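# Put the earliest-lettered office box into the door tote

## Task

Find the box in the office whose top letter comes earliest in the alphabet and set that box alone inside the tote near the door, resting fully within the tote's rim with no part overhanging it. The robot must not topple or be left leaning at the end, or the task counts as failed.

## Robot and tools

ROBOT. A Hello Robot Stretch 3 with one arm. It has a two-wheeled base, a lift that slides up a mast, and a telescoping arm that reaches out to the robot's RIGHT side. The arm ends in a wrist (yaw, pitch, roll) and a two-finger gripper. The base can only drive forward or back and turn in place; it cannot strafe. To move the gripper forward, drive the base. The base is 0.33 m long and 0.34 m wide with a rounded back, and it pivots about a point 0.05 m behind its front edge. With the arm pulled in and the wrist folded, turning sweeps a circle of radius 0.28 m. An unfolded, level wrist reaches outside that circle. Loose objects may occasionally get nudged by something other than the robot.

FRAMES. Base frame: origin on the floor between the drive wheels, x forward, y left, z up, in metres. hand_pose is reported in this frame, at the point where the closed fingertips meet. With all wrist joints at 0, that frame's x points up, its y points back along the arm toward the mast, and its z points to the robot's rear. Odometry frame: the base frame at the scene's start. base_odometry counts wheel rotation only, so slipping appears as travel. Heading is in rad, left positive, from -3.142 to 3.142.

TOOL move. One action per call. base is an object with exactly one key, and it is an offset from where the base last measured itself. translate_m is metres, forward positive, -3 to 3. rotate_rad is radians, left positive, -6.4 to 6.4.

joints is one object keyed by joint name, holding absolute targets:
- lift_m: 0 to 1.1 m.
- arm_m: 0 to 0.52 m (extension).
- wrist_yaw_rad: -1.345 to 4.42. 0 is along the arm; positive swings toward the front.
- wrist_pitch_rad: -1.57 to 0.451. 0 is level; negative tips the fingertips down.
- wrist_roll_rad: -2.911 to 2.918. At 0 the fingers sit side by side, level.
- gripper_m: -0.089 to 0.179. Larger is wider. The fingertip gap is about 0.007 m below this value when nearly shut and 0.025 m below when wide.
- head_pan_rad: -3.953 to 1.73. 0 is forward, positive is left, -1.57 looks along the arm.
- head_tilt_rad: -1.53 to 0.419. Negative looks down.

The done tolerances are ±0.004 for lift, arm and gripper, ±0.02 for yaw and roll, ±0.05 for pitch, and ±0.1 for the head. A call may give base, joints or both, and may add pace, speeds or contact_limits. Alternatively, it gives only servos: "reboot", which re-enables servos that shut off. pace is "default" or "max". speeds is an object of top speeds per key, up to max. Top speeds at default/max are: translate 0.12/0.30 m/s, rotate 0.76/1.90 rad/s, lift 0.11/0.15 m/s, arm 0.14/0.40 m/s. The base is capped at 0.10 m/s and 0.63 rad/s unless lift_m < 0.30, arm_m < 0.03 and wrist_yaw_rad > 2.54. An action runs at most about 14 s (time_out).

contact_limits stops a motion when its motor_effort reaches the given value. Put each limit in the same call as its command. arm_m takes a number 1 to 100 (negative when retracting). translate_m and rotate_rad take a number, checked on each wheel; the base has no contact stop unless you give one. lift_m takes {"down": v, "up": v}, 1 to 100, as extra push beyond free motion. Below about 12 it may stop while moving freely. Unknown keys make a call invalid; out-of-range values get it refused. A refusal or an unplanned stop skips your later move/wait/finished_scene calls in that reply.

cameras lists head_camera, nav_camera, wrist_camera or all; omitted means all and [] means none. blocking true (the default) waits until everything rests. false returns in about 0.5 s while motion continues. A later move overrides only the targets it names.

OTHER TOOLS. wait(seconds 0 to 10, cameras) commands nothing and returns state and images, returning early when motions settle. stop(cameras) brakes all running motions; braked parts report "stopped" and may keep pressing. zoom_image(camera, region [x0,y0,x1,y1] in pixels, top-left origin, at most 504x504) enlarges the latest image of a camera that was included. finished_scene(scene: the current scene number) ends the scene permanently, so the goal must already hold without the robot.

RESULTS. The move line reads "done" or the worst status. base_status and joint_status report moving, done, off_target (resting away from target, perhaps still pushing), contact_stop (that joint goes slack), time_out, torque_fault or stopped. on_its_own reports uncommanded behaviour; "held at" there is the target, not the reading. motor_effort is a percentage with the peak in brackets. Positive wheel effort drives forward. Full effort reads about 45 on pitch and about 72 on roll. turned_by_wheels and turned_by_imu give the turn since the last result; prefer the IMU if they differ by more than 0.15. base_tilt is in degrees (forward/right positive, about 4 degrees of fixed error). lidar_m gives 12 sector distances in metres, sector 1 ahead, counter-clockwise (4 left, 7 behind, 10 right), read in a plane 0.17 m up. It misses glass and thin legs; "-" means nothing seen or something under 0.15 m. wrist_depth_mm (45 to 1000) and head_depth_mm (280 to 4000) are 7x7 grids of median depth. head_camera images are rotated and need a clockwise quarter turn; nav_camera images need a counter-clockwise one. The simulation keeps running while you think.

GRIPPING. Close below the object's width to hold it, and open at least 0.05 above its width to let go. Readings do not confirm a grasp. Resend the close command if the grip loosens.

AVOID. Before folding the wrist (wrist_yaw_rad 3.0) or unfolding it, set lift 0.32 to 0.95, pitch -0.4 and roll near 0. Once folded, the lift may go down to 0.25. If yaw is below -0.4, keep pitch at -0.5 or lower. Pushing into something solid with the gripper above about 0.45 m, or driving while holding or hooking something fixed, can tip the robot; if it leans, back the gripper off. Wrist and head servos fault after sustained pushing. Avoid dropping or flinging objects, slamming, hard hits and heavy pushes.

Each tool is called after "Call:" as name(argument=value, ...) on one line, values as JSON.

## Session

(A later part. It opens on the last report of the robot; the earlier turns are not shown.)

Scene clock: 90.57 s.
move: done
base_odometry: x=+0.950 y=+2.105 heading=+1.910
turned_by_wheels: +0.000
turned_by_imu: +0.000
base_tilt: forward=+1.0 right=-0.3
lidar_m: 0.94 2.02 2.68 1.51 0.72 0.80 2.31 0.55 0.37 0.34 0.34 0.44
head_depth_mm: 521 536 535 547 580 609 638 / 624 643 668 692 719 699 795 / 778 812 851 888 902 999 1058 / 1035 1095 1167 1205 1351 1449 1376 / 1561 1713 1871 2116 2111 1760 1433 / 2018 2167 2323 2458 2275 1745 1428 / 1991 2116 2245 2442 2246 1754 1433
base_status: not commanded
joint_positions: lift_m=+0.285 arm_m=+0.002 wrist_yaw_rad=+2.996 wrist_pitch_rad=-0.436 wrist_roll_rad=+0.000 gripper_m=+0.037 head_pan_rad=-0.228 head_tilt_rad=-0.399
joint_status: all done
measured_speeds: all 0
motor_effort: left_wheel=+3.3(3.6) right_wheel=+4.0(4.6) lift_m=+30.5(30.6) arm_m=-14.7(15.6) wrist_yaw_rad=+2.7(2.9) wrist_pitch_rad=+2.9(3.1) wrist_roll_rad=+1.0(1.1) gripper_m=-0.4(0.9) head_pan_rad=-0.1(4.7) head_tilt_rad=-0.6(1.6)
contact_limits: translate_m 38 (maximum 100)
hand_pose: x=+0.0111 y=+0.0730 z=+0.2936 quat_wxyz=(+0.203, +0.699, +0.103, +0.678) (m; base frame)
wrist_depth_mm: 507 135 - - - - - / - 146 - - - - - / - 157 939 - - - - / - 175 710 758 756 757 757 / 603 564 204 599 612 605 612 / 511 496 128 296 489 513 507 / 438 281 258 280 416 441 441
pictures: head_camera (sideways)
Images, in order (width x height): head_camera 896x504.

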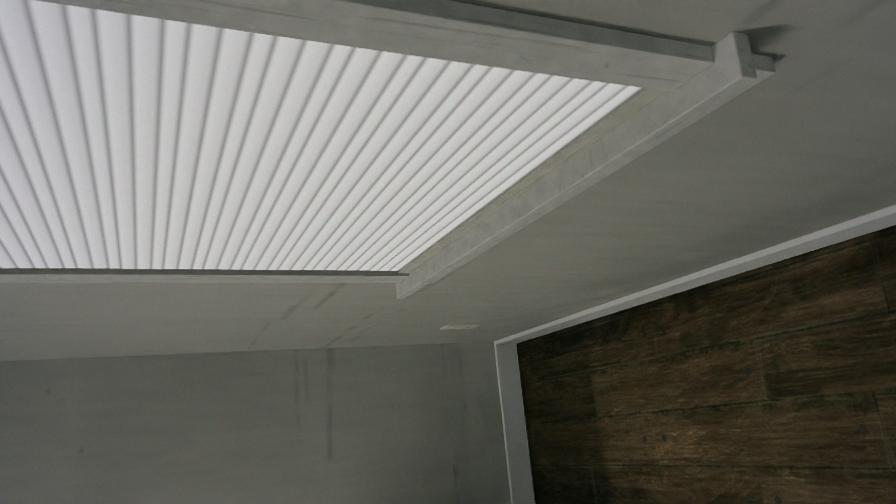

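Call:
move(base={"rotate_rad": 1.05}, pace="max", contact_limits={"rotate_rad": 40}, cameras=[])

Call:
move(base={"translate_m": 2.42}, pace="max", contact_limits={"translate_m": 38}, joints={"head_pan_rad": 1.17, "head_tilt_rad": -0.4}, cameras=["head_camera"])

Call:
zoom_image(camera="head_camera", region=[300, 130, 520, 350])

Call:
move(joints={"head_pan_rad": 0.52}, pace="max", cameras=["head_camera"])

Call:
zoom_image(camera="head_camera", region=[300, 130, 520, 350])

Call:
move(joints={"head_pan_rad": -1.1}, pace="max", cameras=["head_camera"])

Call:
zoom_image(camera="head_camera", region=[300, 130, 520, 350])

Call:
move(joints={"head_pan_rad": -1.76}, pace="max", cameras=["head_camera"])

Call:
zoom_image(camera="head_camera", region=[300, 130, 520, 350])

Scene clock: 143.53 s.
move: done
base_odometry: x=+0.950 y=+2.105 heading=+2.959
turned_by_wheels: +1.050
turned_by_imu: +1.046
base_tilt: forward=+1.1 right=-0.2
lidar_m: 2.68 1.51 0.65 0.79 2.38 0.55 0.37 0.34 0.35 0.44 0.93 2.02
head_depth_mm: 2331 2423 2522 2646 2321 1781 1444 / 2517 2589 2726 2881 2297 1783 1447 / 2667 2838 2982 3057 2304 1768 1444 / 2974 3098 3368 2977 2288 1782 1446 / 3271 3462 3753 3261 2286 1762 1438 / 3501 3715 3951 3270 2256 1748 1429 / 3251 3500 3727 3205 2266 1765 1440
base_status: done
joint_positions: lift_m=+0.285 arm_m=+0.002 wrist_yaw_rad=+2.996 wrist_pitch_rad=-0.436 wrist_roll_rad=+0.000 gripper_m=+0.037 head_pan_rad=-0.200 head_tilt_rad=-0.401
joint_status: not commanded
measured_speeds: all 0
motor_effort: left_wheel=-8.2(17.9) right_wheel=+10.1(16.1) lift_m=+29.2(30.3) arm_m=-16.9(16.9) wrist_yaw_rad=+2.4(3.1) wrist_pitch_rad=+2.7(3.0) wrist_roll_rad=+0.9(1.2) gripper_m=-0.5(1.1) head_pan_rad=+2.7(4.5) head_tilt_rad=-1.4(2.6)
contact_limits: rotate_rad 40 (maximum 100)
hand_pose: x=+0.0111 y=+0.0730 z=+0.2936 quat_wxyz=(+0.203, +0.699, +0.103, +0.678) (m; base frame)
wrist_depth_mm: - 135 - - - - - / - 147 - - - - - / - 157 921 918 - 861 - / 750 176 719 758 729 743 759 / 605 564 203 614 606 604 608 / 509 495 128 299 491 512 513 / 438 279 259 281 411 438 439
pictures: none
No camera images: "cameras" was empty.

Scene clock: 153.07 s.
move: done
base_odometry: x=-1.430 y=+2.544 heading=+2.960
turned_by_wheels: +0.000
turned_by_imu: -0.002
base_tilt: forward=+0.9 right=-0.1
lidar_m: 1.20 1.05 1.51 1.66 1.72 1.67 2.07 2.26 1.36 1.01 0.50 0.95
head_depth_mm: 1296 1379 1445 1013 816 1718 1459 / 1382 1457 1509 934 1769 1774 1443 / 1461 1538 1577 1004 1892 1776 1436 / 1538 1638 1673 1002 2008 1746 1436 / 1637 1756 1722 1062 2155 1741 1439 / 1745 1896 1715 1200 2269 1759 1444 / 1818 1985 1697 1683 1941 1750 1422
base_status: done
joint_positions: lift_m=+0.285 arm_m=+0.002 wrist_yaw_rad=+2.996 wrist_pitch_rad=-0.436 wrist_roll_rad=+0.000 gripper_m=+0.037 head_pan_rad=+1.170 head_tilt_rad=-0.401
joint_status: all done
measured_speeds: all 0
motor_effort: left_wheel=+6.5(12.7) right_wheel=+0.6(19.6) lift_m=+25.0(29.4) arm_m=-20.7(23.7) wrist_yaw_rad=+2.7(3.2) wrist_pitch_rad=+2.8(3.2) wrist_roll_rad=+0.9(1.2) gripper_m=-0.7(1.6) head_pan_rad=-4.4(5.3) head_tilt_rad=+0.7(3.2)
contact_limits: translate_m 38 (maximum 100)
hand_pose: x=+0.0110 y=+0.0730 z=+0.2936 quat_wxyz=(+0.203, +0.699, +0.103, +0.678) (m; base frame)
wrist_depth_mm: - 136 - - - - - / - 146 - - - - - / - 157 930 - - - - / 753 176 715 744 758 727 753 / 603 562 203 607 603 611 608 / 514 491 127 298 497 501 510 / 439 280 258 279 416 436 440
pictures: head_camera (sideways)
Images, in order (width x height): head_camera 896x504.

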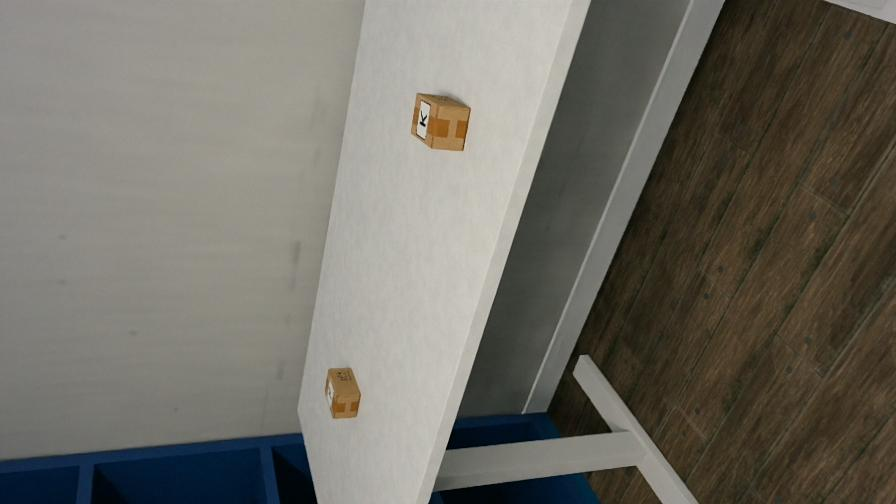

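Scaled by 2.291 from the camera's 896x504 image, which has a finer 1280x720 frame.

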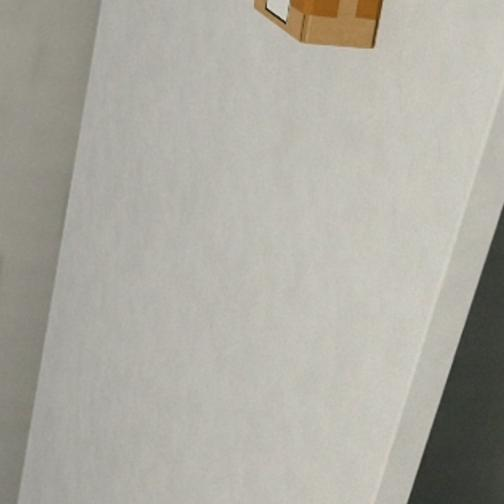

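Scene clock: 153.90 s.
move: done
base_odometry: x=-1.430 y=+2.544 heading=+2.960
turned_by_wheels: +0.000
turned_by_imu: +0.000
base_tilt: forward=+1.1 right=+0.0
lidar_m: 1.19 1.05 1.52 1.65 1.72 1.67 2.08 2.26 1.35 1.02 0.50 0.95
head_depth_mm: 1299 1399 1511 1620 1777 1756 1455 / 1285 1393 1480 1607 1771 1774 1444 / 1281 1365 1474 1599 1733 1771 1442 / 1273 1369 1474 1573 1730 1755 1437 / 1272 1347 1433 994 1198 1706 1394 / 1252 1339 1405 991 1194 1706 1430 / 1258 1331 1409 982 1679 1741 1428
base_status: not commanded
joint_positions: lift_m=+0.285 arm_m=+0.002 wrist_yaw_rad=+2.996 wrist_pitch_rad=-0.436 wrist_roll_rad=+0.000 gripper_m=+0.037 head_pan_rad=+0.503 head_tilt_rad=-0.401
joint_status: all done
measured_speeds: all 0
motor_effort: left_wheel=+6.4(6.7) right_wheel=+0.7(1.3) lift_m=+24.8(25.1) arm_m=-20.5(21.0) wrist_yaw_rad=+2.5(3.0) wrist_pitch_rad=+2.9(3.1) wrist_roll_rad=+0.8(1.0) gripper_m=-0.3(0.9) head_pan_rad=-0.7(4.2) head_tilt_rad=+1.2(2.2)
contact_limits: translate_m 38 (maximum 100)
hand_pose: x=+0.0110 y=+0.0730 z=+0.2936 quat_wxyz=(+0.203, +0.699, +0.103, +0.678) (m; base frame)
wrist_depth_mm: - 136 - - - - - / - 146 - - - - - / - 157 942 - - - - / 741 176 716 760 756 729 760 / 613 562 205 606 609 610 608 / 510 491 127 295 498 501 516 / 437 280 260 280 415 440 440
pictures: head_camera (sideways)
Images, in order (width x height): head_camera 896x504.

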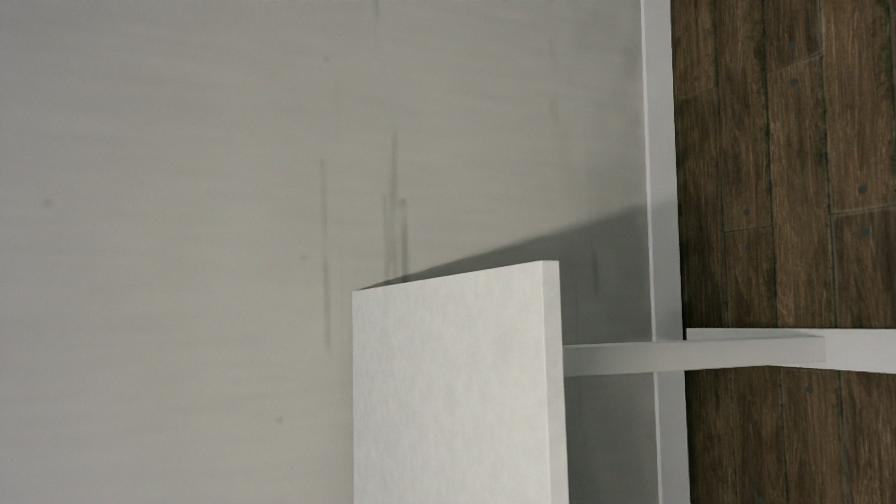

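Scaled by 2.291 from the camera's 896x504 image, which has a finer 1280x720 frame.

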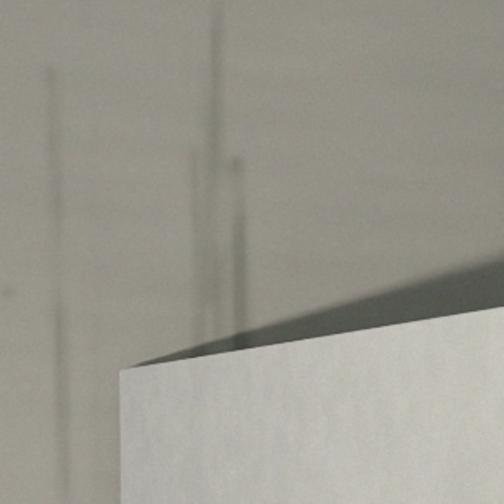

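Scene clock: 154.97 s.
move: done
base_odometry: x=-1.430 y=+2.544 heading=+2.960
turned_by_wheels: +0.000
turned_by_imu: +0.000
base_tilt: forward=+0.9 right=-0.2
lidar_m: 1.19 1.05 1.52 1.66 1.71 1.66 2.08 2.26 1.35 1.01 0.50 0.95
head_depth_mm: 829 886 958 894 539 483 393 / 814 873 941 892 601 480 392 / 803 860 929 885 623 480 391 / 795 845 910 887 620 477 390 / 780 833 897 877 617 478 389 / 770 824 882 870 617 476 390 / 759 811 874 932 983 474 388
base_status: not commanded
joint_positions: lift_m=+0.285 arm_m=+0.002 wrist_yaw_rad=+2.996 wrist_pitch_rad=-0.436 wrist_roll_rad=+0.000 gripper_m=+0.037 head_pan_rad=-1.145 head_tilt_rad=-0.401
joint_status: all done
measured_speeds: all 0
motor_effort: left_wheel=+6.5(6.7) right_wheel=+1.2(1.2) lift_m=+24.5(24.8) arm_m=-20.1(20.9) wrist_yaw_rad=+2.8(3.0) wrist_pitch_rad=+2.5(3.0) wrist_roll_rad=+0.8(1.0) gripper_m=+0.0(1.1) head_pan_rad=+2.0(5.0) head_tilt_rad=+2.0(2.1)
contact_limits: translate_m 38 (maximum 100)
hand_pose: x=+0.0110 y=+0.0730 z=+0.2936 quat_wxyz=(+0.203, +0.699, +0.103, +0.678) (m; base frame)
wrist_depth_mm: - 136 - - - - - / - 146 - - - - - / - 157 926 - - - - / 748 176 709 740 754 728 747 / 601 566 203 609 608 610 601 / 509 496 128 298 497 512 516 / 437 280 256 284 418 437 438
pictures: head_camera (sideways)
Images, in order (width x height): head_camera 896x504.

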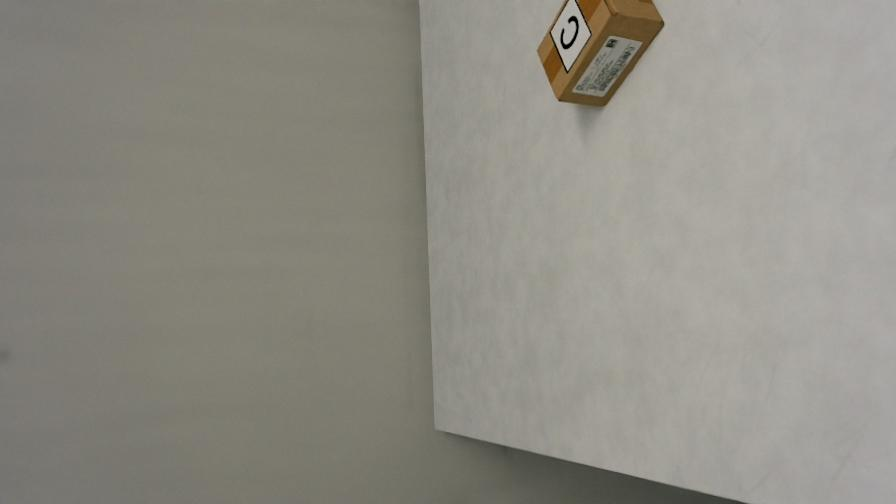

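Scaled by 2.291 from the camera's 896x504 image, which has a finer 1280x720 frame.

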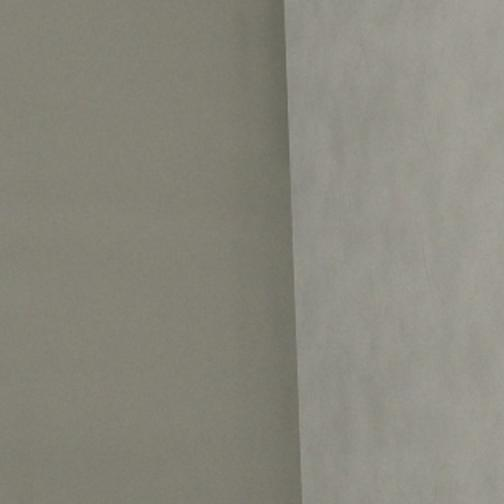

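Scene clock: 155.77 s.
move: done
base_odometry: x=-1.430 y=+2.544 heading=+2.960
turned_by_wheels: +0.000
turned_by_imu: +0.000
base_tilt: forward=+0.9 right=-0.1
lidar_m: 1.20 1.05 1.51 1.66 1.72 1.66 2.08 2.26 1.36 1.01 0.50 0.95
head_depth_mm: 1618 1780 1841 899 628 485 1415 / 1416 1557 1559 892 626 481 406 / 1279 1373 1406 886 624 480 392 / 1152 1234 1287 884 622 479 391 / 1055 1117 1183 878 619 479 389 / 974 1030 1095 876 591 478 389 / 891 946 1008 869 542 476 388
base_status: not commanded
joint_positions: lift_m=+0.285 arm_m=+0.002 wrist_yaw_rad=+2.996 wrist_pitch_rad=-0.436 wrist_roll_rad=+0.000 gripper_m=+0.037 head_pan_rad=-1.797 head_tilt_rad=-0.401
joint_status: all done
measured_speeds: all 0
motor_effort: left_wheel=+6.4(6.7) right_wheel=+0.5(1.0) lift_m=+23.5(24.3) arm_m=-20.0(20.4) wrist_yaw_rad=+2.5(3.1) wrist_pitch_rad=+2.8(3.1) wrist_roll_rad=+0.9(1.1) gripper_m=+0.0(1.0) head_pan_rad=+0.7(5.2) head_tilt_rad=+0.9(2.3)
contact_limits: translate_m 38 (maximum 100)
hand_pose: x=+0.0110 y=+0.0730 z=+0.2936 quat_wxyz=(+0.203, +0.699, +0.103, +0.678) (m; base frame)
wrist_depth_mm: - 135 - - - - - / - 146 - - - - - / - 157 908 - - - - / 751 176 721 754 740 737 761 / 610 562 203 607 601 613 604 / 512 490 127 298 497 511 512 / 437 282 259 280 412 442 439
pictures: head_camera (sideways)
Images, in order (width x height): head_camera 896x504.

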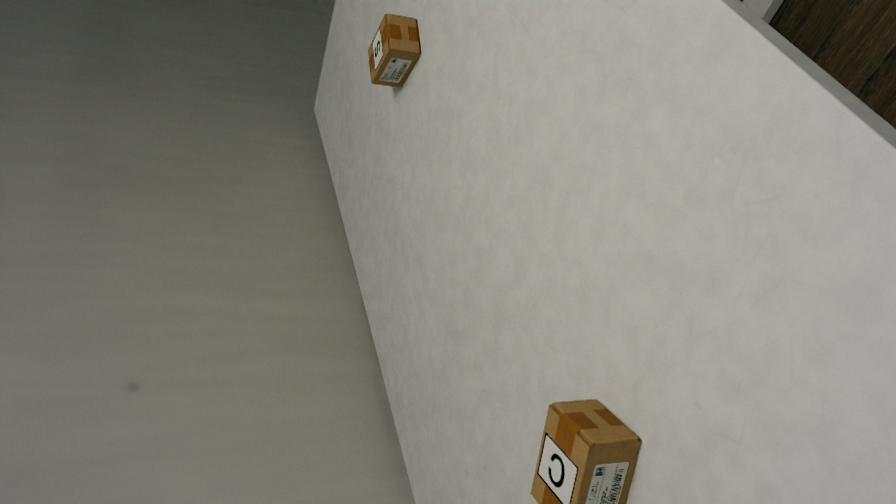

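Scaled by 2.291 from the camera's 896x504 image, which has a finer 1280x720 frame.

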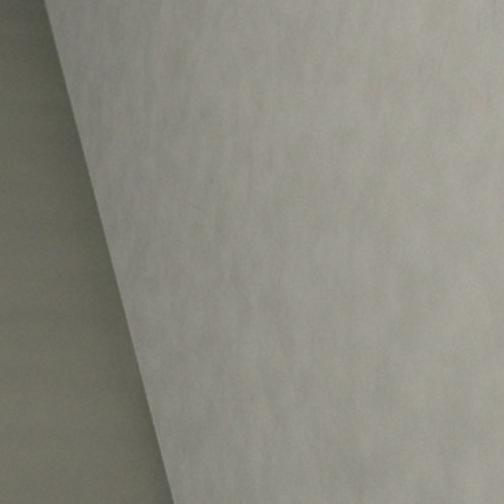

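Call:
zoom_image(camera="head_camera", region=[525, 390, 650, 504])

Call:
zoom_image(camera="head_camera", region=[355, 5, 435, 95])

Call:
move(joints={"head_pan_rad": 1.4, "head_tilt_rad": -0.4}, pace="max", cameras=["head_camera"])

Call:
zoom_image(camera="head_camera", region=[310, 210, 400, 300])

Scaled by 4.032 from the camera's 896x504 image, which has a finer 1280x720 frame.

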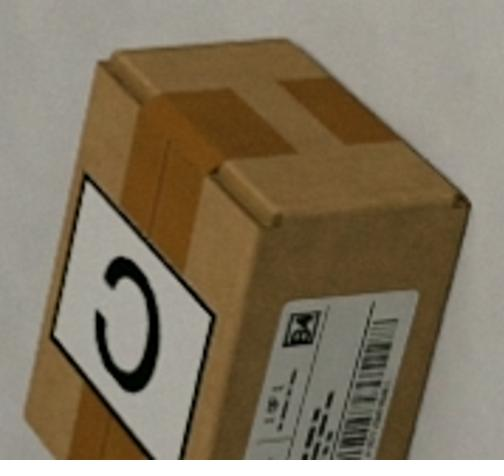

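Scaled by 5.600 from the camera's 896x504 image, which has a finer 1280x720 frame.

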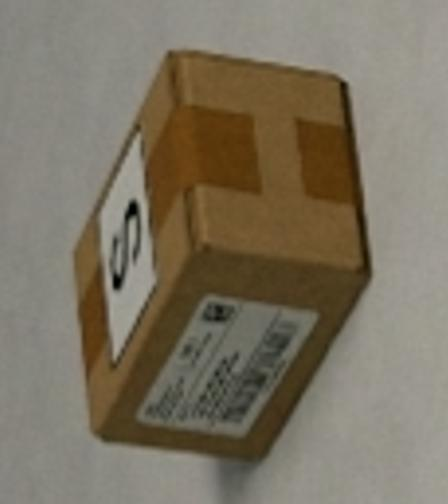

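Scene clock: 172.27 s.
move: done
base_odometry: x=-1.430 y=+2.544 heading=+2.960
turned_by_wheels: +0.000
turned_by_imu: +0.001
base_tilt: forward=+0.9 right=-0.2
lidar_m: 1.19 1.05 1.52 1.65 1.72 1.66 2.08 2.26 1.35 1.01 0.50 0.95
head_depth_mm: 1484 1545 1571 1014 1805 1789 1448 / 1594 1673 1689 1014 2029 1770 1445 / 1735 1828 1748 1148 2169 1753 1441 / 1891 1991 1739 1226 2284 1763 1437 / 2007 2198 1728 1820 2095 1759 1427 / 2058 2232 1825 2326 2197 1753 1439 / 1949 2056 2130 2166 2110 1757 1437
base_status: not commanded
joint_positions: lift_m=+0.285 arm_m=+0.002 wrist_yaw_rad=+2.996 wrist_pitch_rad=-0.436 wrist_roll_rad=+0.000 gripper_m=+0.037 head_pan_rad=+1.415 head_tilt_rad=-0.401
joint_status: all done
measured_speeds: translate_m=+0.000 rotate_rad=+0.000 lift_m=+0.000 arm_m=+0.000 wrist_yaw_rad=+0.000 wrist_pitch_rad=+0.000 wrist_roll_rad=+0.000 head_pan_rad=-0.024 head_tilt_rad=+0.000
motor_effort: left_wheel=+6.4(6.7) right_wheel=+0.5(1.3) lift_m=+20.6(22.2) arm_m=-17.7(19.1) wrist_yaw_rad=+2.5(3.2) wrist_pitch_rad=+2.7(3.1) wrist_roll_rad=+0.9(1.2) gripper_m=-0.7(1.4) head_pan_rad=-2.1(4.7) head_tilt_rad=+1.8(4.8)
contact_limits: translate_m 38 (maximum 100)
hand_pose: x=+0.0110 y=+0.0730 z=+0.2936 quat_wxyz=(+0.203, +0.699, +0.103, +0.678) (m; base frame)
wrist_depth_mm: - 135 - - - - - / - 146 - - - - - / - 156 931 - - - - / 771 176 721 747 750 733 748 / 609 562 203 611 601 620 614 / 509 492 128 298 490 511 504 / 439 281 259 281 414 439 437
pictures: head_camera (sideways)
Images, in order (width x height): head_camera 896x504.

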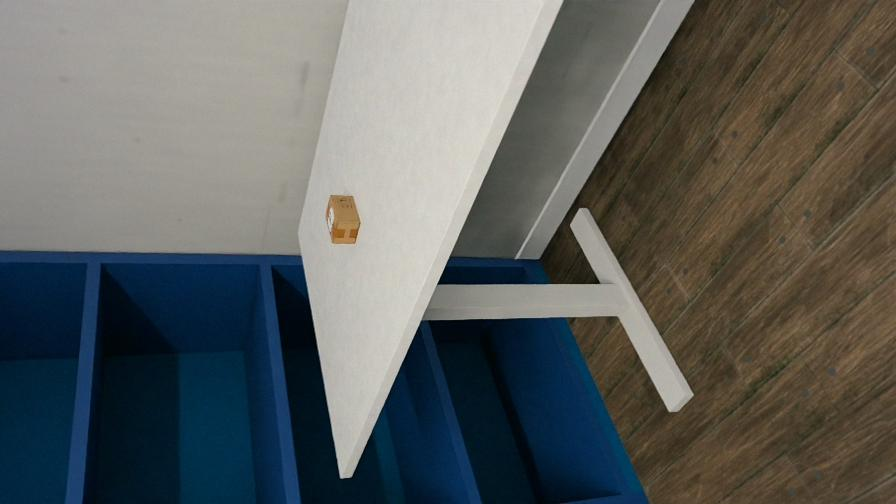

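Scaled by 5.600 from the camera's 896x504 image, which has a finer 1280x720 frame.

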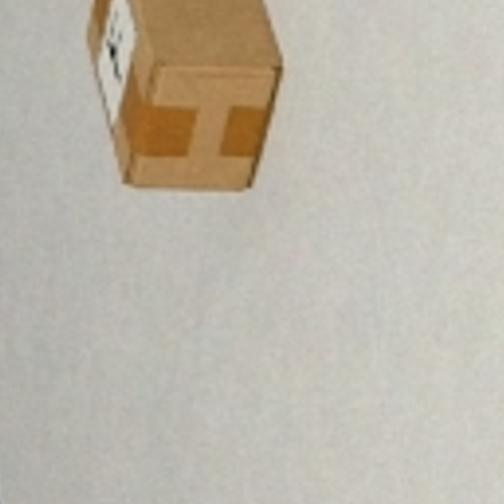

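Call:
zoom_image(camera="head_camera", region=[320, 188, 362, 248])

Scaled by 8.400 from the camera's 896x504 image, which has a finer 1280x720 frame.

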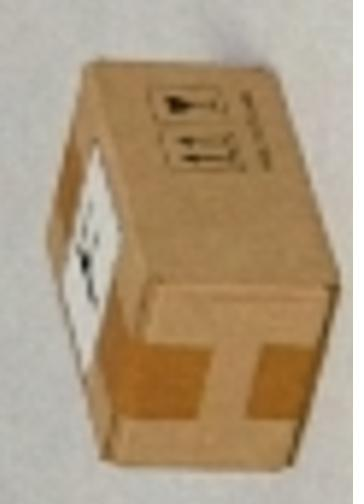

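Call:
move(base={"translate_m": -0.268}, pace="max", contact_limits={"translate_m": 38}, joints={"head_pan_rad": 0.0, "head_tilt_rad": -0.4}, cameras=[])

Call:
move(base={"rotate_rad": 1.206}, pace="max", contact_limits={"rotate_rad": 40}, cameras=[])

Call:
move(base={"translate_m": 0.7}, pace="max", contact_limits={"translate_m": 38}, cameras=["head_camera"])

Call:
zoom_image(camera="head_camera", region=[320, 170, 460, 310])

Call:
move(base={"translate_m": -0.7}, pace="max", contact_limits={"translate_m": 38}, joints={"head_pan_rad": -1.57, "head_tilt_rad": -0.5}, cameras=[])

Call:
move(base={"rotate_rad": -0.63}, pace="max", contact_limits={"rotate_rad": 40}, cameras=["head_camera"])

Scene clock: 239.17 s.
move: done
base_odometry: x=-1.167 y=+2.495 heading=+2.960
turned_by_wheels: +0.000
turned_by_imu: +0.001
base_tilt: forward=+1.1 right=+0.0
lidar_m: 1.40 1.26 1.73 1.64 1.47 1.48 2.22 2.04 1.23 1.19 1.10 0.67
head_depth_mm: 1198 1250 1309 1374 1443 483 1346 / 1327 1382 1453 1544 1631 498 1448 / 1480 1568 1649 1779 1856 1776 1450 / 1694 1772 1916 2094 2116 1774 1438 / 1661 1779 1896 2058 2169 1760 1437 / 1561 1664 1790 1915 2038 1738 1427 / 1508 1594 1682 1813 1918 1766 1423
base_status: done
joint_positions: lift_m=+0.285 arm_m=+0.002 wrist_yaw_rad=+2.996 wrist_pitch_rad=-0.436 wrist_roll_rad=+0.000 gripper_m=+0.037 head_pan_rad=-0.013 head_tilt_rad=-0.399
joint_status: all done
measured_speeds: translate_m=+0.000 rotate_rad=+0.000 lift_m=+0.000 arm_m=+0.000 wrist_yaw_rad=+0.000 wrist_pitch_rad=+0.000 wrist_roll_rad=+0.000 head_pan_rad=+0.024 head_tilt_rad=+0.000
motor_effort: left_wheel=-1.2(18.1) right_wheel=-3.9(11.4) lift_m=+27.2(27.3) arm_m=-16.1(16.9) wrist_yaw_rad=+2.1(3.1) wrist_pitch_rad=+2.8(3.1) wrist_roll_rad=+0.9(1.1) gripper_m=-0.6(1.0) head_pan_rad=+3.0(5.2) head_tilt_rad=+2.3(6.1)
contact_limits: translate_m 38 (maximum 100)
hand_pose: x=+0.0110 y=+0.0730 z=+0.2936 quat_wxyz=(+0.203, +0.699, +0.103, +0.678) (m; base frame)
wrist_depth_mm: - 136 - - - - - / - 146 - - - - - / - 157 931 - - - - / 749 175 720 754 767 755 749 / 611 560 203 608 608 612 614 / 510 490 128 297 495 507 502 / 438 279 259 279 417 437 438
pictures: none
No camera images: "cameras" was empty.

Scene clock: 241.03 s.
move: done
base_odometry: x=-1.167 y=+2.495 heading=-2.118
turned_by_wheels: +1.206
turned_by_imu: +1.202
base_tilt: forward=+0.9 right=-0.1
lidar_m: 1.67 1.64 1.48 1.81 2.12 2.05 1.24 1.14 0.67 1.15 1.61 1.26
head_depth_mm: 1498 1577 1618 1076 1902 1774 1452 / 1594 1670 1718 1155 2027 1763 1438 / 1674 1805 1754 1236 2136 1768 1443 / 1764 1896 1736 2192 2249 1752 1430 / 1913 2028 1730 1845 2023 1765 1434 / 1981 2130 1712 2516 2233 1758 1429 / 2037 2220 1902 2310 2135 1757 1436
base_status: done
joint_positions: lift_m=+0.285 arm_m=+0.002 wrist_yaw_rad=+2.996 wrist_pitch_rad=-0.436 wrist_roll_rad=+0.000 gripper_m=+0.037 head_pan_rad=-0.002 head_tilt_rad=-0.399
joint_status: not commanded
measured_speeds: all 0
motor_effort: left_wheel=-8.2(16.9) right_wheel=+8.0(17.1) lift_m=+29.5(30.3) arm_m=-22.8(23.5) wrist_yaw_rad=+2.3(2.9) wrist_pitch_rad=+2.8(3.2) wrist_roll_rad=+0.8(1.1) gripper_m=-0.2(1.5) head_pan_rad=+2.8(4.0) head_tilt_rad=+1.8(3.1)
contact_limits: rotate_rad 40 (maximum 100)
hand_pose: x=+0.0110 y=+0.0730 z=+0.2936 quat_wxyz=(+0.203, +0.699, +0.103, +0.678) (m; base frame)
wrist_depth_mm: - 136 - - - - - / - 146 - - - - - / - 156 927 - - - - / 747 175 730 740 749 756 751 / 598 570 203 610 605 606 606 / 509 489 127 298 492 509 506 / 439 280 258 281 418 439 434
pictures: none
No camera images: "cameras" was empty.

Scene clock: 244.70 s.
move: done
base_odometry: x=-1.531 y=+1.897 heading=-2.118
turned_by_wheels: +0.000
turned_by_imu: -0.001
base_tilt: forward=+1.0 right=+0.0
lidar_m: 1.17 1.01 1.12 1.31 2.13 2.64 1.93 1.10 1.46 1.52 0.79 1.12
head_depth_mm: 962 1017 1084 1012 706 546 445 / 1023 1078 1151 1011 704 544 443 / 1085 1143 1228 1001 704 543 442 / 1147 1227 1319 945 702 542 479 / 1227 1323 1401 993 700 539 1367 / 1291 1386 1491 992 697 558 1340 / 1346 1484 1567 983 696 598 1434
base_status: done
joint_positions: lift_m=+0.285 arm_m=+0.002 wrist_yaw_rad=+2.996 wrist_pitch_rad=-0.436 wrist_roll_rad=+0.000 gripper_m=+0.037 head_pan_rad=+0.000 head_tilt_rad=-0.399
joint_status: not commanded
measured_speeds: all 0
motor_effort: left_wheel=+1.5(16.0) right_wheel=+4.1(15.3) lift_m=+27.1(29.7) arm_m=-22.6(23.6) wrist_yaw_rad=+2.8(3.1) wrist_pitch_rad=+2.9(3.2) wrist_roll_rad=+0.8(1.1) gripper_m=+0.3(1.2) head_pan_rad=+2.8(4.2) head_tilt_rad=-0.3(2.5)
contact_limits: translate_m 38 (maximum 100)
hand_pose: x=+0.0110 y=+0.0730 z=+0.2936 quat_wxyz=(+0.203, +0.699, +0.103, +0.678) (m; base frame)
wrist_depth_mm: - 136 - - - - - / - 146 - - - - - / - 157 935 - - - 945 / 735 176 714 735 751 759 751 / 600 560 204 601 611 607 605 / 504 496 128 295 492 513 518 / 438 281 257 280 416 438 439
pictures: head_camera (sideways)
Images, in order (width x height): head_camera 896x504.

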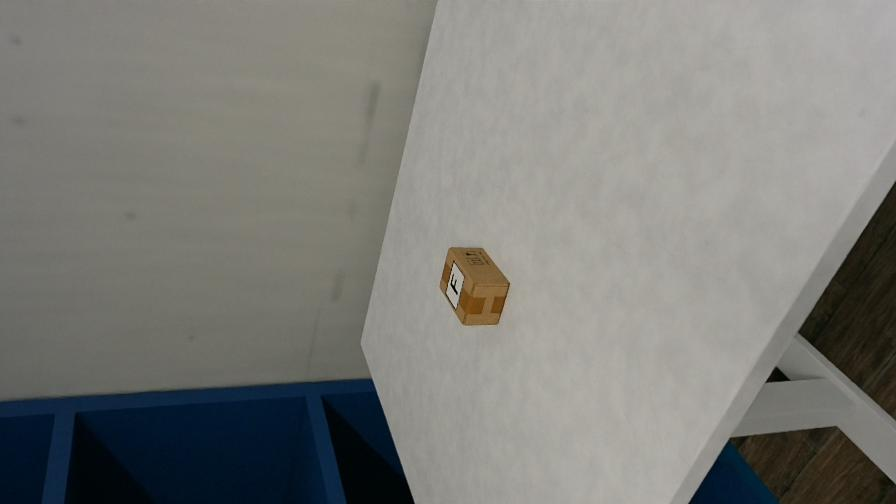

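Scaled by 3.600 from the camera's 896x504 image, which has a finer 1280x720 frame.

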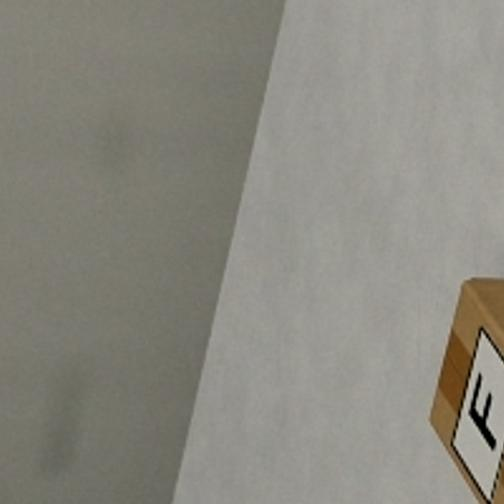

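Scene clock: 248.37 s.
move: done
base_odometry: x=-1.167 y=+2.495 heading=-2.118
turned_by_wheels: +0.000
turned_by_imu: +0.001
base_tilt: forward=+1.0 right=-0.1
lidar_m: 1.68 1.64 1.47 1.81 2.11 2.05 1.24 1.14 0.67 1.15 1.61 1.26
head_depth_mm: 958 1029 1080 718 541 434 1253 / 1003 1092 1167 718 541 433 1256 / 1069 1159 1249 1314 537 458 1339 / 1138 1239 1347 1498 537 1510 1334 / 1219 1328 1463 1635 1728 1612 1343 / 1304 1445 1597 1773 1924 1596 1334 / 1403 1558 1737 1958 1990 1598 1347
base_status: done
joint_positions: lift_m=+0.285 arm_m=+0.002 wrist_yaw_rad=+2.996 wrist_pitch_rad=-0.436 wrist_roll_rad=+0.000 gripper_m=+0.037 head_pan_rad=-1.573 head_tilt_rad=-0.500
joint_status: all done
measured_speeds: all 0
motor_effort: left_wheel=-9.8(17.7) right_wheel=+5.0(11.2) lift_m=+24.4(27.3) arm_m=-21.8(22.9) wrist_yaw_rad=+2.6(3.2) wrist_pitch_rad=+2.9(3.1) wrist_roll_rad=+0.8(1.2) gripper_m=+0.1(1.1) head_pan_rad=+3.7(5.5) head_tilt_rad=-2.5(4.9)
contact_limits: translate_m 38 (maximum 100)
hand_pose: x=+0.0110 y=+0.0730 z=+0.2936 quat_wxyz=(+0.203, +0.699, +0.103, +0.678) (m; base frame)
wrist_depth_mm: - 135 - - - - - / - 146 - - - - - / - 156 930 - - - - / 747 175 722 754 755 747 750 / 600 573 204 610 613 611 603 / 511 497 128 298 492 504 506 / 436 279 259 280 420 438 436
pictures: none
No camera images: "cameras" was empty.

Scene clock: 249.80 s.
move: done
base_odometry: x=-1.167 y=+2.495 heading=-2.748
turned_by_wheels: -0.630
turned_by_imu: -0.628
base_tilt: forward=+0.9 right=-0.2
lidar_m: 1.26 1.74 1.64 1.48 1.81 2.17 2.05 1.24 1.17 1.10 0.67 1.46
head_depth_mm: 924 1004 1052 722 541 433 1334 / 919 1004 1059 718 539 431 1338 / 923 1004 1055 654 536 430 1336 / 922 997 1053 676 536 430 1346 / 925 1000 1051 710 535 428 1304 / 925 995 1053 710 534 428 1249 / 920 1003 1056 707 534 428 1327
base_status: done
joint_positions: lift_m=+0.285 arm_m=+0.002 wrist_yaw_rad=+2.996 wrist_pitch_rad=-0.436 wrist_roll_rad=+0.000 gripper_m=+0.037 head_pan_rad=-1.571 head_tilt_rad=-0.501
joint_status: not commanded
measured_speeds: all 0
motor_effort: left_wheel=+9.2(17.6) right_wheel=-9.4(15.5) lift_m=+23.7(24.8) arm_m=-22.7(23.4) wrist_yaw_rad=+2.5(2.9) wrist_pitch_rad=+2.9(3.1) wrist_roll_rad=+0.7(1.2) gripper_m=-0.3(1.1) head_pan_rad=+2.1(4.0) head_tilt_rad=-1.7(3.3)
contact_limits: rotate_rad 40 (maximum 100)
hand_pose: x=+0.0110 y=+0.0730 z=+0.2936 quat_wxyz=(+0.203, +0.699, +0.103, +0.678) (m; base frame)
wrist_depth_mm: - 135 - - - - - / - 147 - - - - - / - 157 911 - - - - / 754 176 720 753 750 748 758 / 607 558 203 606 613 601 604 / 504 485 128 298 495 508 512 / 438 279 257 280 414 440 436
pictures: head_camera (sideways)
Images, in order (width x height): head_camera 896x504.

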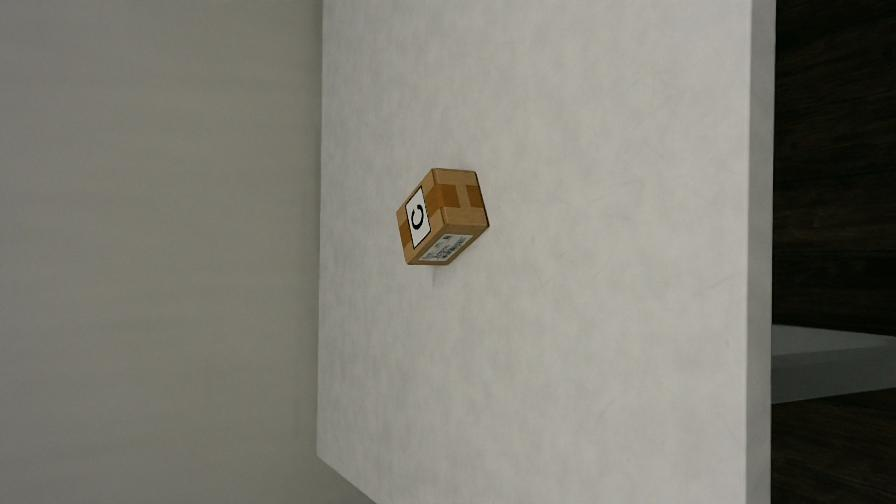

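Call:
move(base={"translate_m": 0.015}, joints={"lift_m": 0.95, "wrist_pitch_rad": -0.4}, pace="max", cameras=[])

Call:
move(joints={"wrist_yaw_rad": 0.0, "gripper_m": 0.179}, pace="max", cameras=[])

Call:
move(joints={"lift_m": 1.075}, pace="max", cameras=[])

Call:
move(joints={"wrist_pitch_rad": -1.57, "wrist_roll_rad": -0.47, "arm_m": 0.25}, pace="max", cameras=[])

Call:
move(joints={"arm_m": 0.42}, speeds={"arm_m": 0.2}, cameras=["wrist_camera", "head_camera"])

Scene clock: 282.30 s.
move: done
base_odometry: x=-1.181 y=+2.489 heading=-2.748
turned_by_wheels: +0.000
turned_by_imu: +0.001
base_tilt: forward=+1.0 right=-0.2
lidar_m: 1.24 1.73 1.64 1.47 1.82 2.19 2.06 1.25 1.17 0.68 0.67 1.46
head_depth_mm: 925 1005 1057 719 541 446 - / 925 1004 1055 717 540 445 - / 922 1004 1051 645 536 444 - / 922 1008 1053 682 537 442 - / 922 1004 1051 709 536 454 - / 926 997 1052 711 534 429 1367 / 927 998 1065 705 531 428 1333
base_status: done
joint_positions: lift_m=+0.950 arm_m=+0.002 wrist_yaw_rad=+2.996 wrist_pitch_rad=-0.419 wrist_roll_rad=+0.000 gripper_m=+0.037 head_pan_rad=-1.570 head_tilt_rad=-0.501
joint_status: all done
measured_speeds: all 0
motor_effort: left_wheel=+7.2(14.4) right_wheel=+0.8(6.9) lift_m=+29.5(32.5) arm_m=-15.4(20.5) wrist_yaw_rad=+2.6(3.0) wrist_pitch_rad=+3.3(6.5) wrist_roll_rad=+0.9(1.1) gripper_m=+0.0(1.3) head_pan_rad=+3.5(4.5) head_tilt_rad=+0.4(2.3)
hand_pose: x=+0.0113 y=+0.0752 z=+0.9625 quat_wxyz=(+0.197, +0.700, +0.097, +0.679) (m; base frame)
wrist_depth_mm: - 135 - - - - - / - 146 - - - - - / - 156 - - - - - / - 173 - - - - - / - 198 203 - - - - / - - 128 - - - - / - - 257 - - - -
pictures: none
No camera images: "cameras" was empty.

Scene clock: 284.27 s.
move: done
base_odometry: x=-1.181 y=+2.489 heading=-2.748
turned_by_wheels: +0.000
turned_by_imu: +0.000
base_tilt: forward=+0.8 right=-0.2
lidar_m: 1.24 1.73 1.63 1.47 1.82 2.19 2.06 1.25 1.16 0.68 0.67 1.45
head_depth_mm: 924 1007 1051 721 538 445 - / 921 1007 1055 718 558 445 - / 925 1005 1054 645 558 - - / 927 1002 1052 683 538 418 1282 / 925 1001 1054 712 536 408 1287 / 921 1006 1062 709 535 429 1275 / 925 1004 1067 710 533 429 1334
base_status: not commanded
joint_positions: lift_m=+0.950 arm_m=+0.002 wrist_yaw_rad=+0.003 wrist_pitch_rad=-0.417 wrist_roll_rad=+0.000 gripper_m=+0.179 head_pan_rad=-1.570 head_tilt_rad=-0.501
joint_status: all done
measured_speeds: all 0
motor_effort: left_wheel=+7.2(7.5) right_wheel=+1.1(1.6) lift_m=+29.1(29.8) arm_m=-13.7(15.7) wrist_yaw_rad=-2.7(7.9) wrist_pitch_rad=+3.1(3.5) wrist_roll_rad=+0.8(1.1) gripper_m=+0.3(96.1) head_pan_rad=+1.4(4.1) head_tilt_rad=+0.1(1.6)
hand_pose: x=-0.0207 y=-0.3712 z=+0.9629 quat_wxyz=(+0.692, +0.148, -0.691, -0.146) (m; base frame)
wrist_depth_mm: - - - - - - - / - - - 364 - - - / 338 340 341 341 346 344 347 / 254 254 255 255 255 257 259 / 203 204 205 204 205 204 205 / 116 159 170 170 170 164 118 / - 141 145 145 145 146 109
pictures: none
No camera images: "cameras" was empty.

Scene clock: 285.90 s.
move: done
base_odometry: x=-1.181 y=+2.489 heading=-2.748
turned_by_wheels: +0.000
turned_by_imu: +0.000
base_tilt: forward=+0.9 right=+0.0
lidar_m: 1.24 1.72 1.63 1.48 1.82 2.19 2.06 1.25 1.17 0.68 0.67 1.46
head_depth_mm: 925 984 - - - - - / 928 979 - - - - - / 924 990 - - - - - / 922 1002 1057 680 500 430 1334 / 923 1007 1053 711 517 428 1300 / 919 1003 1051 709 535 428 1272 / 922 1003 1063 709 532 428 1326
base_status: not commanded
joint_positions: lift_m=+1.075 arm_m=+0.002 wrist_yaw_rad=+0.003 wrist_pitch_rad=-0.417 wrist_roll_rad=+0.000 gripper_m=+0.179 head_pan_rad=-1.570 head_tilt_rad=-0.501
joint_status: all done
measured_speeds: all 0
motor_effort: left_wheel=+7.4(7.6) right_wheel=+1.4(1.5) lift_m=+28.5(31.6) arm_m=-12.3(13.8) wrist_yaw_rad=-2.1(2.6) wrist_pitch_rad=+2.9(3.2) wrist_roll_rad=+0.8(1.2) gripper_m=-0.7(1.4) head_pan_rad=+3.4(4.1) head_tilt_rad=+1.6(2.4)
hand_pose: x=-0.0208 y=-0.3712 z=+1.0879 quat_wxyz=(+0.692, +0.148, -0.691, -0.146) (m; base frame)
wrist_depth_mm: - - - - - - - / - - - - - - - / - - - - - - - / - - - 422 - - - / 387 388 384 391 390 391 393 / 125 303 325 324 328 307 122 / 263 269 277 279 277 271 107
pictures: none
No camera images: "cameras" was empty.

Scene clock: 287.77 s.
move: done
base_odometry: x=-1.181 y=+2.489 heading=-2.748
turned_by_wheels: +0.000
turned_by_imu: +0.000
base_tilt: forward=+1.0 right=+0.0
lidar_m: 1.24 1.73 1.64 1.48 1.82 2.19 2.06 1.25 1.17 0.68 0.67 1.45
head_depth_mm: 895 290 297 722 523 432 1317 / 896 297 308 326 537 432 1344 / 915 305 314 332 520 430 1336 / 923 1003 1058 626 519 431 1332 / 926 997 1051 712 518 406 1294 / 921 1002 1048 707 535 428 1263 / 921 1001 1065 706 531 428 1334
base_status: not commanded
joint_positions: lift_m=+1.075 arm_m=+0.250 wrist_yaw_rad=+0.003 wrist_pitch_rad=-1.564 wrist_roll_rad=-0.466 gripper_m=+0.179 head_pan_rad=-1.570 head_tilt_rad=-0.501
joint_status: all done
measured_speeds: all 0
motor_effort: left_wheel=+7.4(7.6) right_wheel=+1.2(1.5) lift_m=+22.8(28.4) arm_m=+24.6(26.5) wrist_yaw_rad=-1.7(2.2) wrist_pitch_rad=-1.4(4.4) wrist_roll_rad=-0.6(2.9) gripper_m=+0.4(1.1) head_pan_rad=+2.7(4.1) head_tilt_rad=+2.1(2.2)
hand_pose: x=-0.0216 y=-0.3726 z=+0.9573 quat_wxyz=(+0.604, +0.601, -0.371, -0.369) (m; base frame)
wrist_depth_mm: 158 159 158 158 157 157 156 / 162 161 162 160 160 160 159 / 165 165 165 164 163 163 163 / 169 168 167 167 166 166 165 / 174 171 172 171 170 170 169 / 125 140 175 175 174 172 123 / - - - 178 178 177 109
pictures: none
No camera images: "cameras" was empty.

Scene clock: 290.27 s.
move: done
base_odometry: x=-1.181 y=+2.489 heading=-2.748
turned_by_wheels: +0.000
turned_by_imu: +0.000
base_tilt: forward=+1.0 right=-0.2
lidar_m: 1.24 1.72 1.63 1.48 1.83 2.19 2.06 1.25 1.17 0.68 0.67 1.45
head_depth_mm: 894 986 1060 722 540 433 1314 / 450 444 1005 654 538 431 1337 / 902 454 476 642 538 431 1338 / 923 1000 937 651 536 430 1338 / 925 999 1054 711 534 428 1299 / 917 1001 1053 709 534 429 1277 / 919 998 1066 706 534 428 1336
base_status: not commanded
joint_positions: lift_m=+1.075 arm_m=+0.420 wrist_yaw_rad=+0.003 wrist_pitch_rad=-1.565 wrist_roll_rad=-0.466 gripper_m=+0.179 head_pan_rad=-1.570 head_tilt_rad=-0.501
joint_status: all done
measured_speeds: all 0
motor_effort: left_wheel=+7.2(7.5) right_wheel=+1.1(1.7) lift_m=+21.6(22.7) arm_m=+24.5(27.1) wrist_yaw_rad=-2.0(2.3) wrist_pitch_rad=-1.1(1.7) wrist_roll_rad=-0.6(0.8) gripper_m=-0.8(1.3) head_pan_rad=+2.3(3.8) head_tilt_rad=+1.8(3.3)
hand_pose: x=-0.0216 y=-0.5424 z=+0.9573 quat_wxyz=(+0.604, +0.601, -0.371, -0.369) (m; base frame)
wrist_depth_mm: 158 158 157 158 109 109 156 / 161 160 162 159 112 111 158 / 165 165 164 164 114 114 162 / 169 167 168 166 166 166 165 / 172 171 170 170 170 168 168 / 116 174 174 175 174 172 122 / 180 179 179 178 177 176 109
pictures: head_camera (sideways), wrist_camera
Images, in order (width x height): head_camera 896x504, wrist_camera 644x364.

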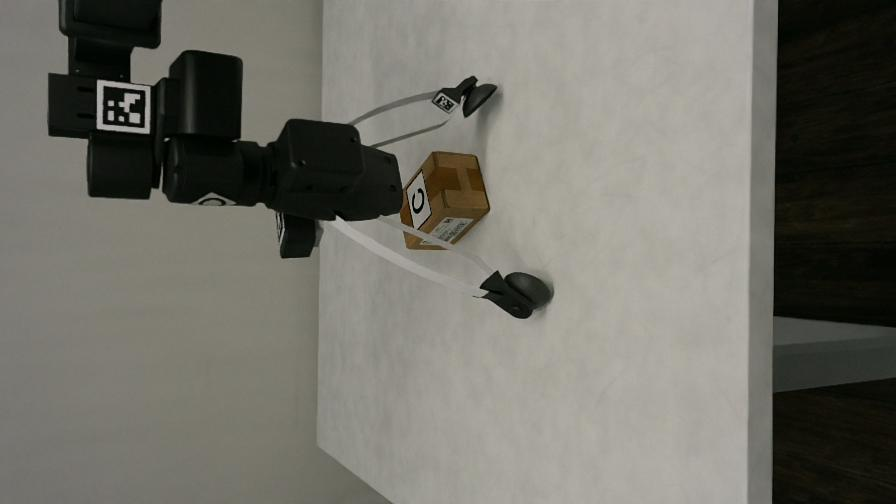

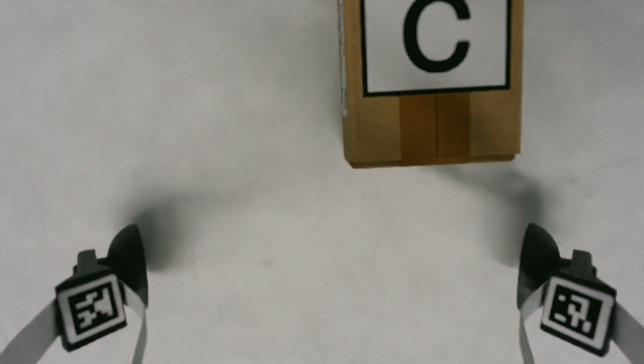

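Call:
move(base={"translate_m": 0.01}, joints={"arm_m": 0.502}, speeds={"arm_m": 0.2}, cameras=["wrist_camera"])

Call:
move(joints={"gripper_m": 0.02}, cameras=["wrist_camera", "head_camera"])

Scene clock: 327.07 s.
move: done
base_odometry: x=-1.190 y=+2.486 heading=-2.748
turned_by_wheels: +0.000
turned_by_imu: +0.001
base_tilt: forward=+0.9 right=-0.2
lidar_m: 1.23 1.71 1.63 1.48 1.83 2.20 2.07 1.26 1.16 0.66 0.67 1.46
head_depth_mm: 471 1003 1055 724 541 434 1319 / 542 517 1014 688 540 432 1314 / 902 531 565 645 537 431 1330 / 923 998 999 653 537 430 1338 / 918 999 1052 713 536 429 1266 / 920 998 1051 711 535 429 1293 / 922 995 1066 710 535 429 1335
base_status: done
joint_positions: lift_m=+1.075 arm_m=+0.502 wrist_yaw_rad=+0.003 wrist_pitch_rad=-1.565 wrist_roll_rad=-0.466 gripper_m=+0.179 head_pan_rad=-1.570 head_tilt_rad=-0.500
joint_status: all done
measured_speeds: all 0
motor_effort: left_wheel=+6.3(10.8) right_wheel=+3.7(8.8) lift_m=+24.3(24.6) arm_m=+22.4(27.0) wrist_yaw_rad=-1.4(2.1) wrist_pitch_rad=-1.3(1.5) wrist_roll_rad=-0.5(0.8) gripper_m=-0.4(1.0) head_pan_rad=+2.5(3.7) head_tilt_rad=+2.4(4.0)
hand_pose: x=-0.0216 y=-0.6244 z=+0.9573 quat_wxyz=(+0.604, +0.601, -0.371, -0.370) (m; base frame)
wrist_depth_mm: 157 157 157 157 156 156 155 / 161 161 161 159 160 159 158 / 165 164 164 162 162 162 162 / 168 167 167 117 117 166 165 / 172 171 170 119 119 169 168 / 116 173 175 122 122 171 122 / 180 178 179 125 125 177 109
pictures: wrist_camera
Images, in order (width x height): wrist_camera 644x364.

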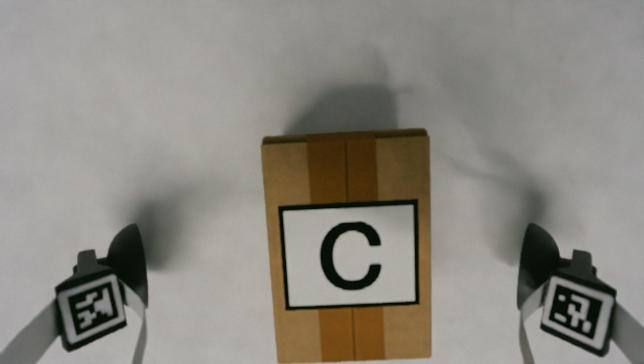

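Scene clock: 329.20 s.
move: done
base_odometry: x=-1.190 y=+2.486 heading=-2.748
turned_by_wheels: +0.000
turned_by_imu: +0.000
base_tilt: forward=+0.8 right=-0.1
lidar_m: 1.23 1.72 1.63 1.48 1.83 2.20 2.07 1.26 1.17 0.67 0.67 1.45
head_depth_mm: 472 1006 1053 722 540 435 1315 / 546 518 1013 689 539 432 1349 / 902 529 565 644 539 432 1332 / 924 999 996 680 537 431 1333 / 925 1000 1053 713 537 431 1263 / 919 998 1054 711 535 430 1309 / 925 1002 1062 708 534 429 1334
base_status: not commanded
joint_positions: lift_m=+1.075 arm_m=+0.502 wrist_yaw_rad=+0.003 wrist_pitch_rad=-1.578 wrist_roll_rad=-0.466 gripper_m=+0.021 head_pan_rad=-1.570 head_tilt_rad=-0.500
joint_status: all done
measured_speeds: all 0
motor_effort: left_wheel=+6.3(6.5) right_wheel=+3.6(4.3) lift_m=+5.4(25.1) arm_m=+12.6(22.6) wrist_yaw_rad=-1.6(2.3) wrist_pitch_rad=+1.0(1.7) wrist_roll_rad=-0.6(0.8) gripper_m=-24.4(99.7) head_pan_rad=+2.4(3.6) head_tilt_rad=+1.8(3.7)
hand_pose: x=-0.0216 y=-0.6211 z=+0.9577 quat_wxyz=(+0.600, +0.605, -0.369, -0.372) (m; base frame)
wrist_depth_mm: 160 161 159 159 157 158 156 / 163 163 162 161 161 160 159 / 168 168 165 163 164 164 163 / 171 170 170 119 120 168 167 / 176 175 155 121 122 171 170 / 179 179 124 124 125 174 174 / 184 181 182 128 180 176 178
pictures: head_camera (sideways), wrist_camera
Images, in order (width x height): head_camera 896x504, wrist_camera 644x364.

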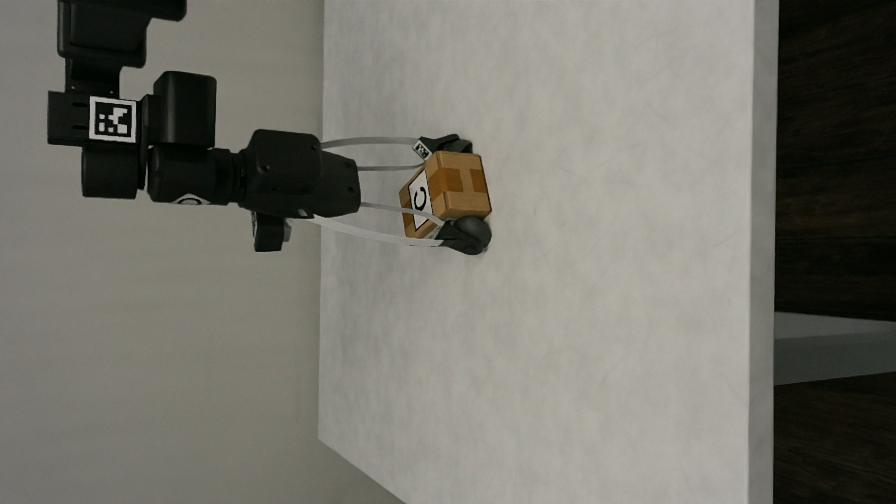

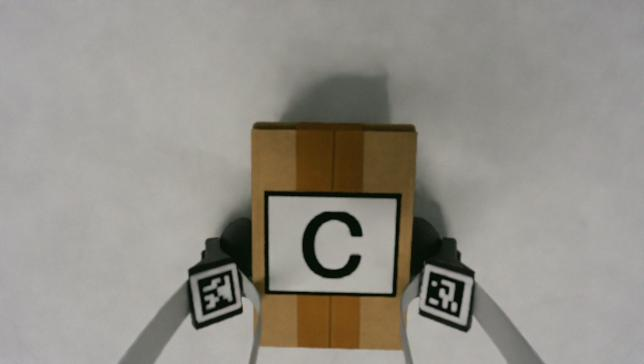

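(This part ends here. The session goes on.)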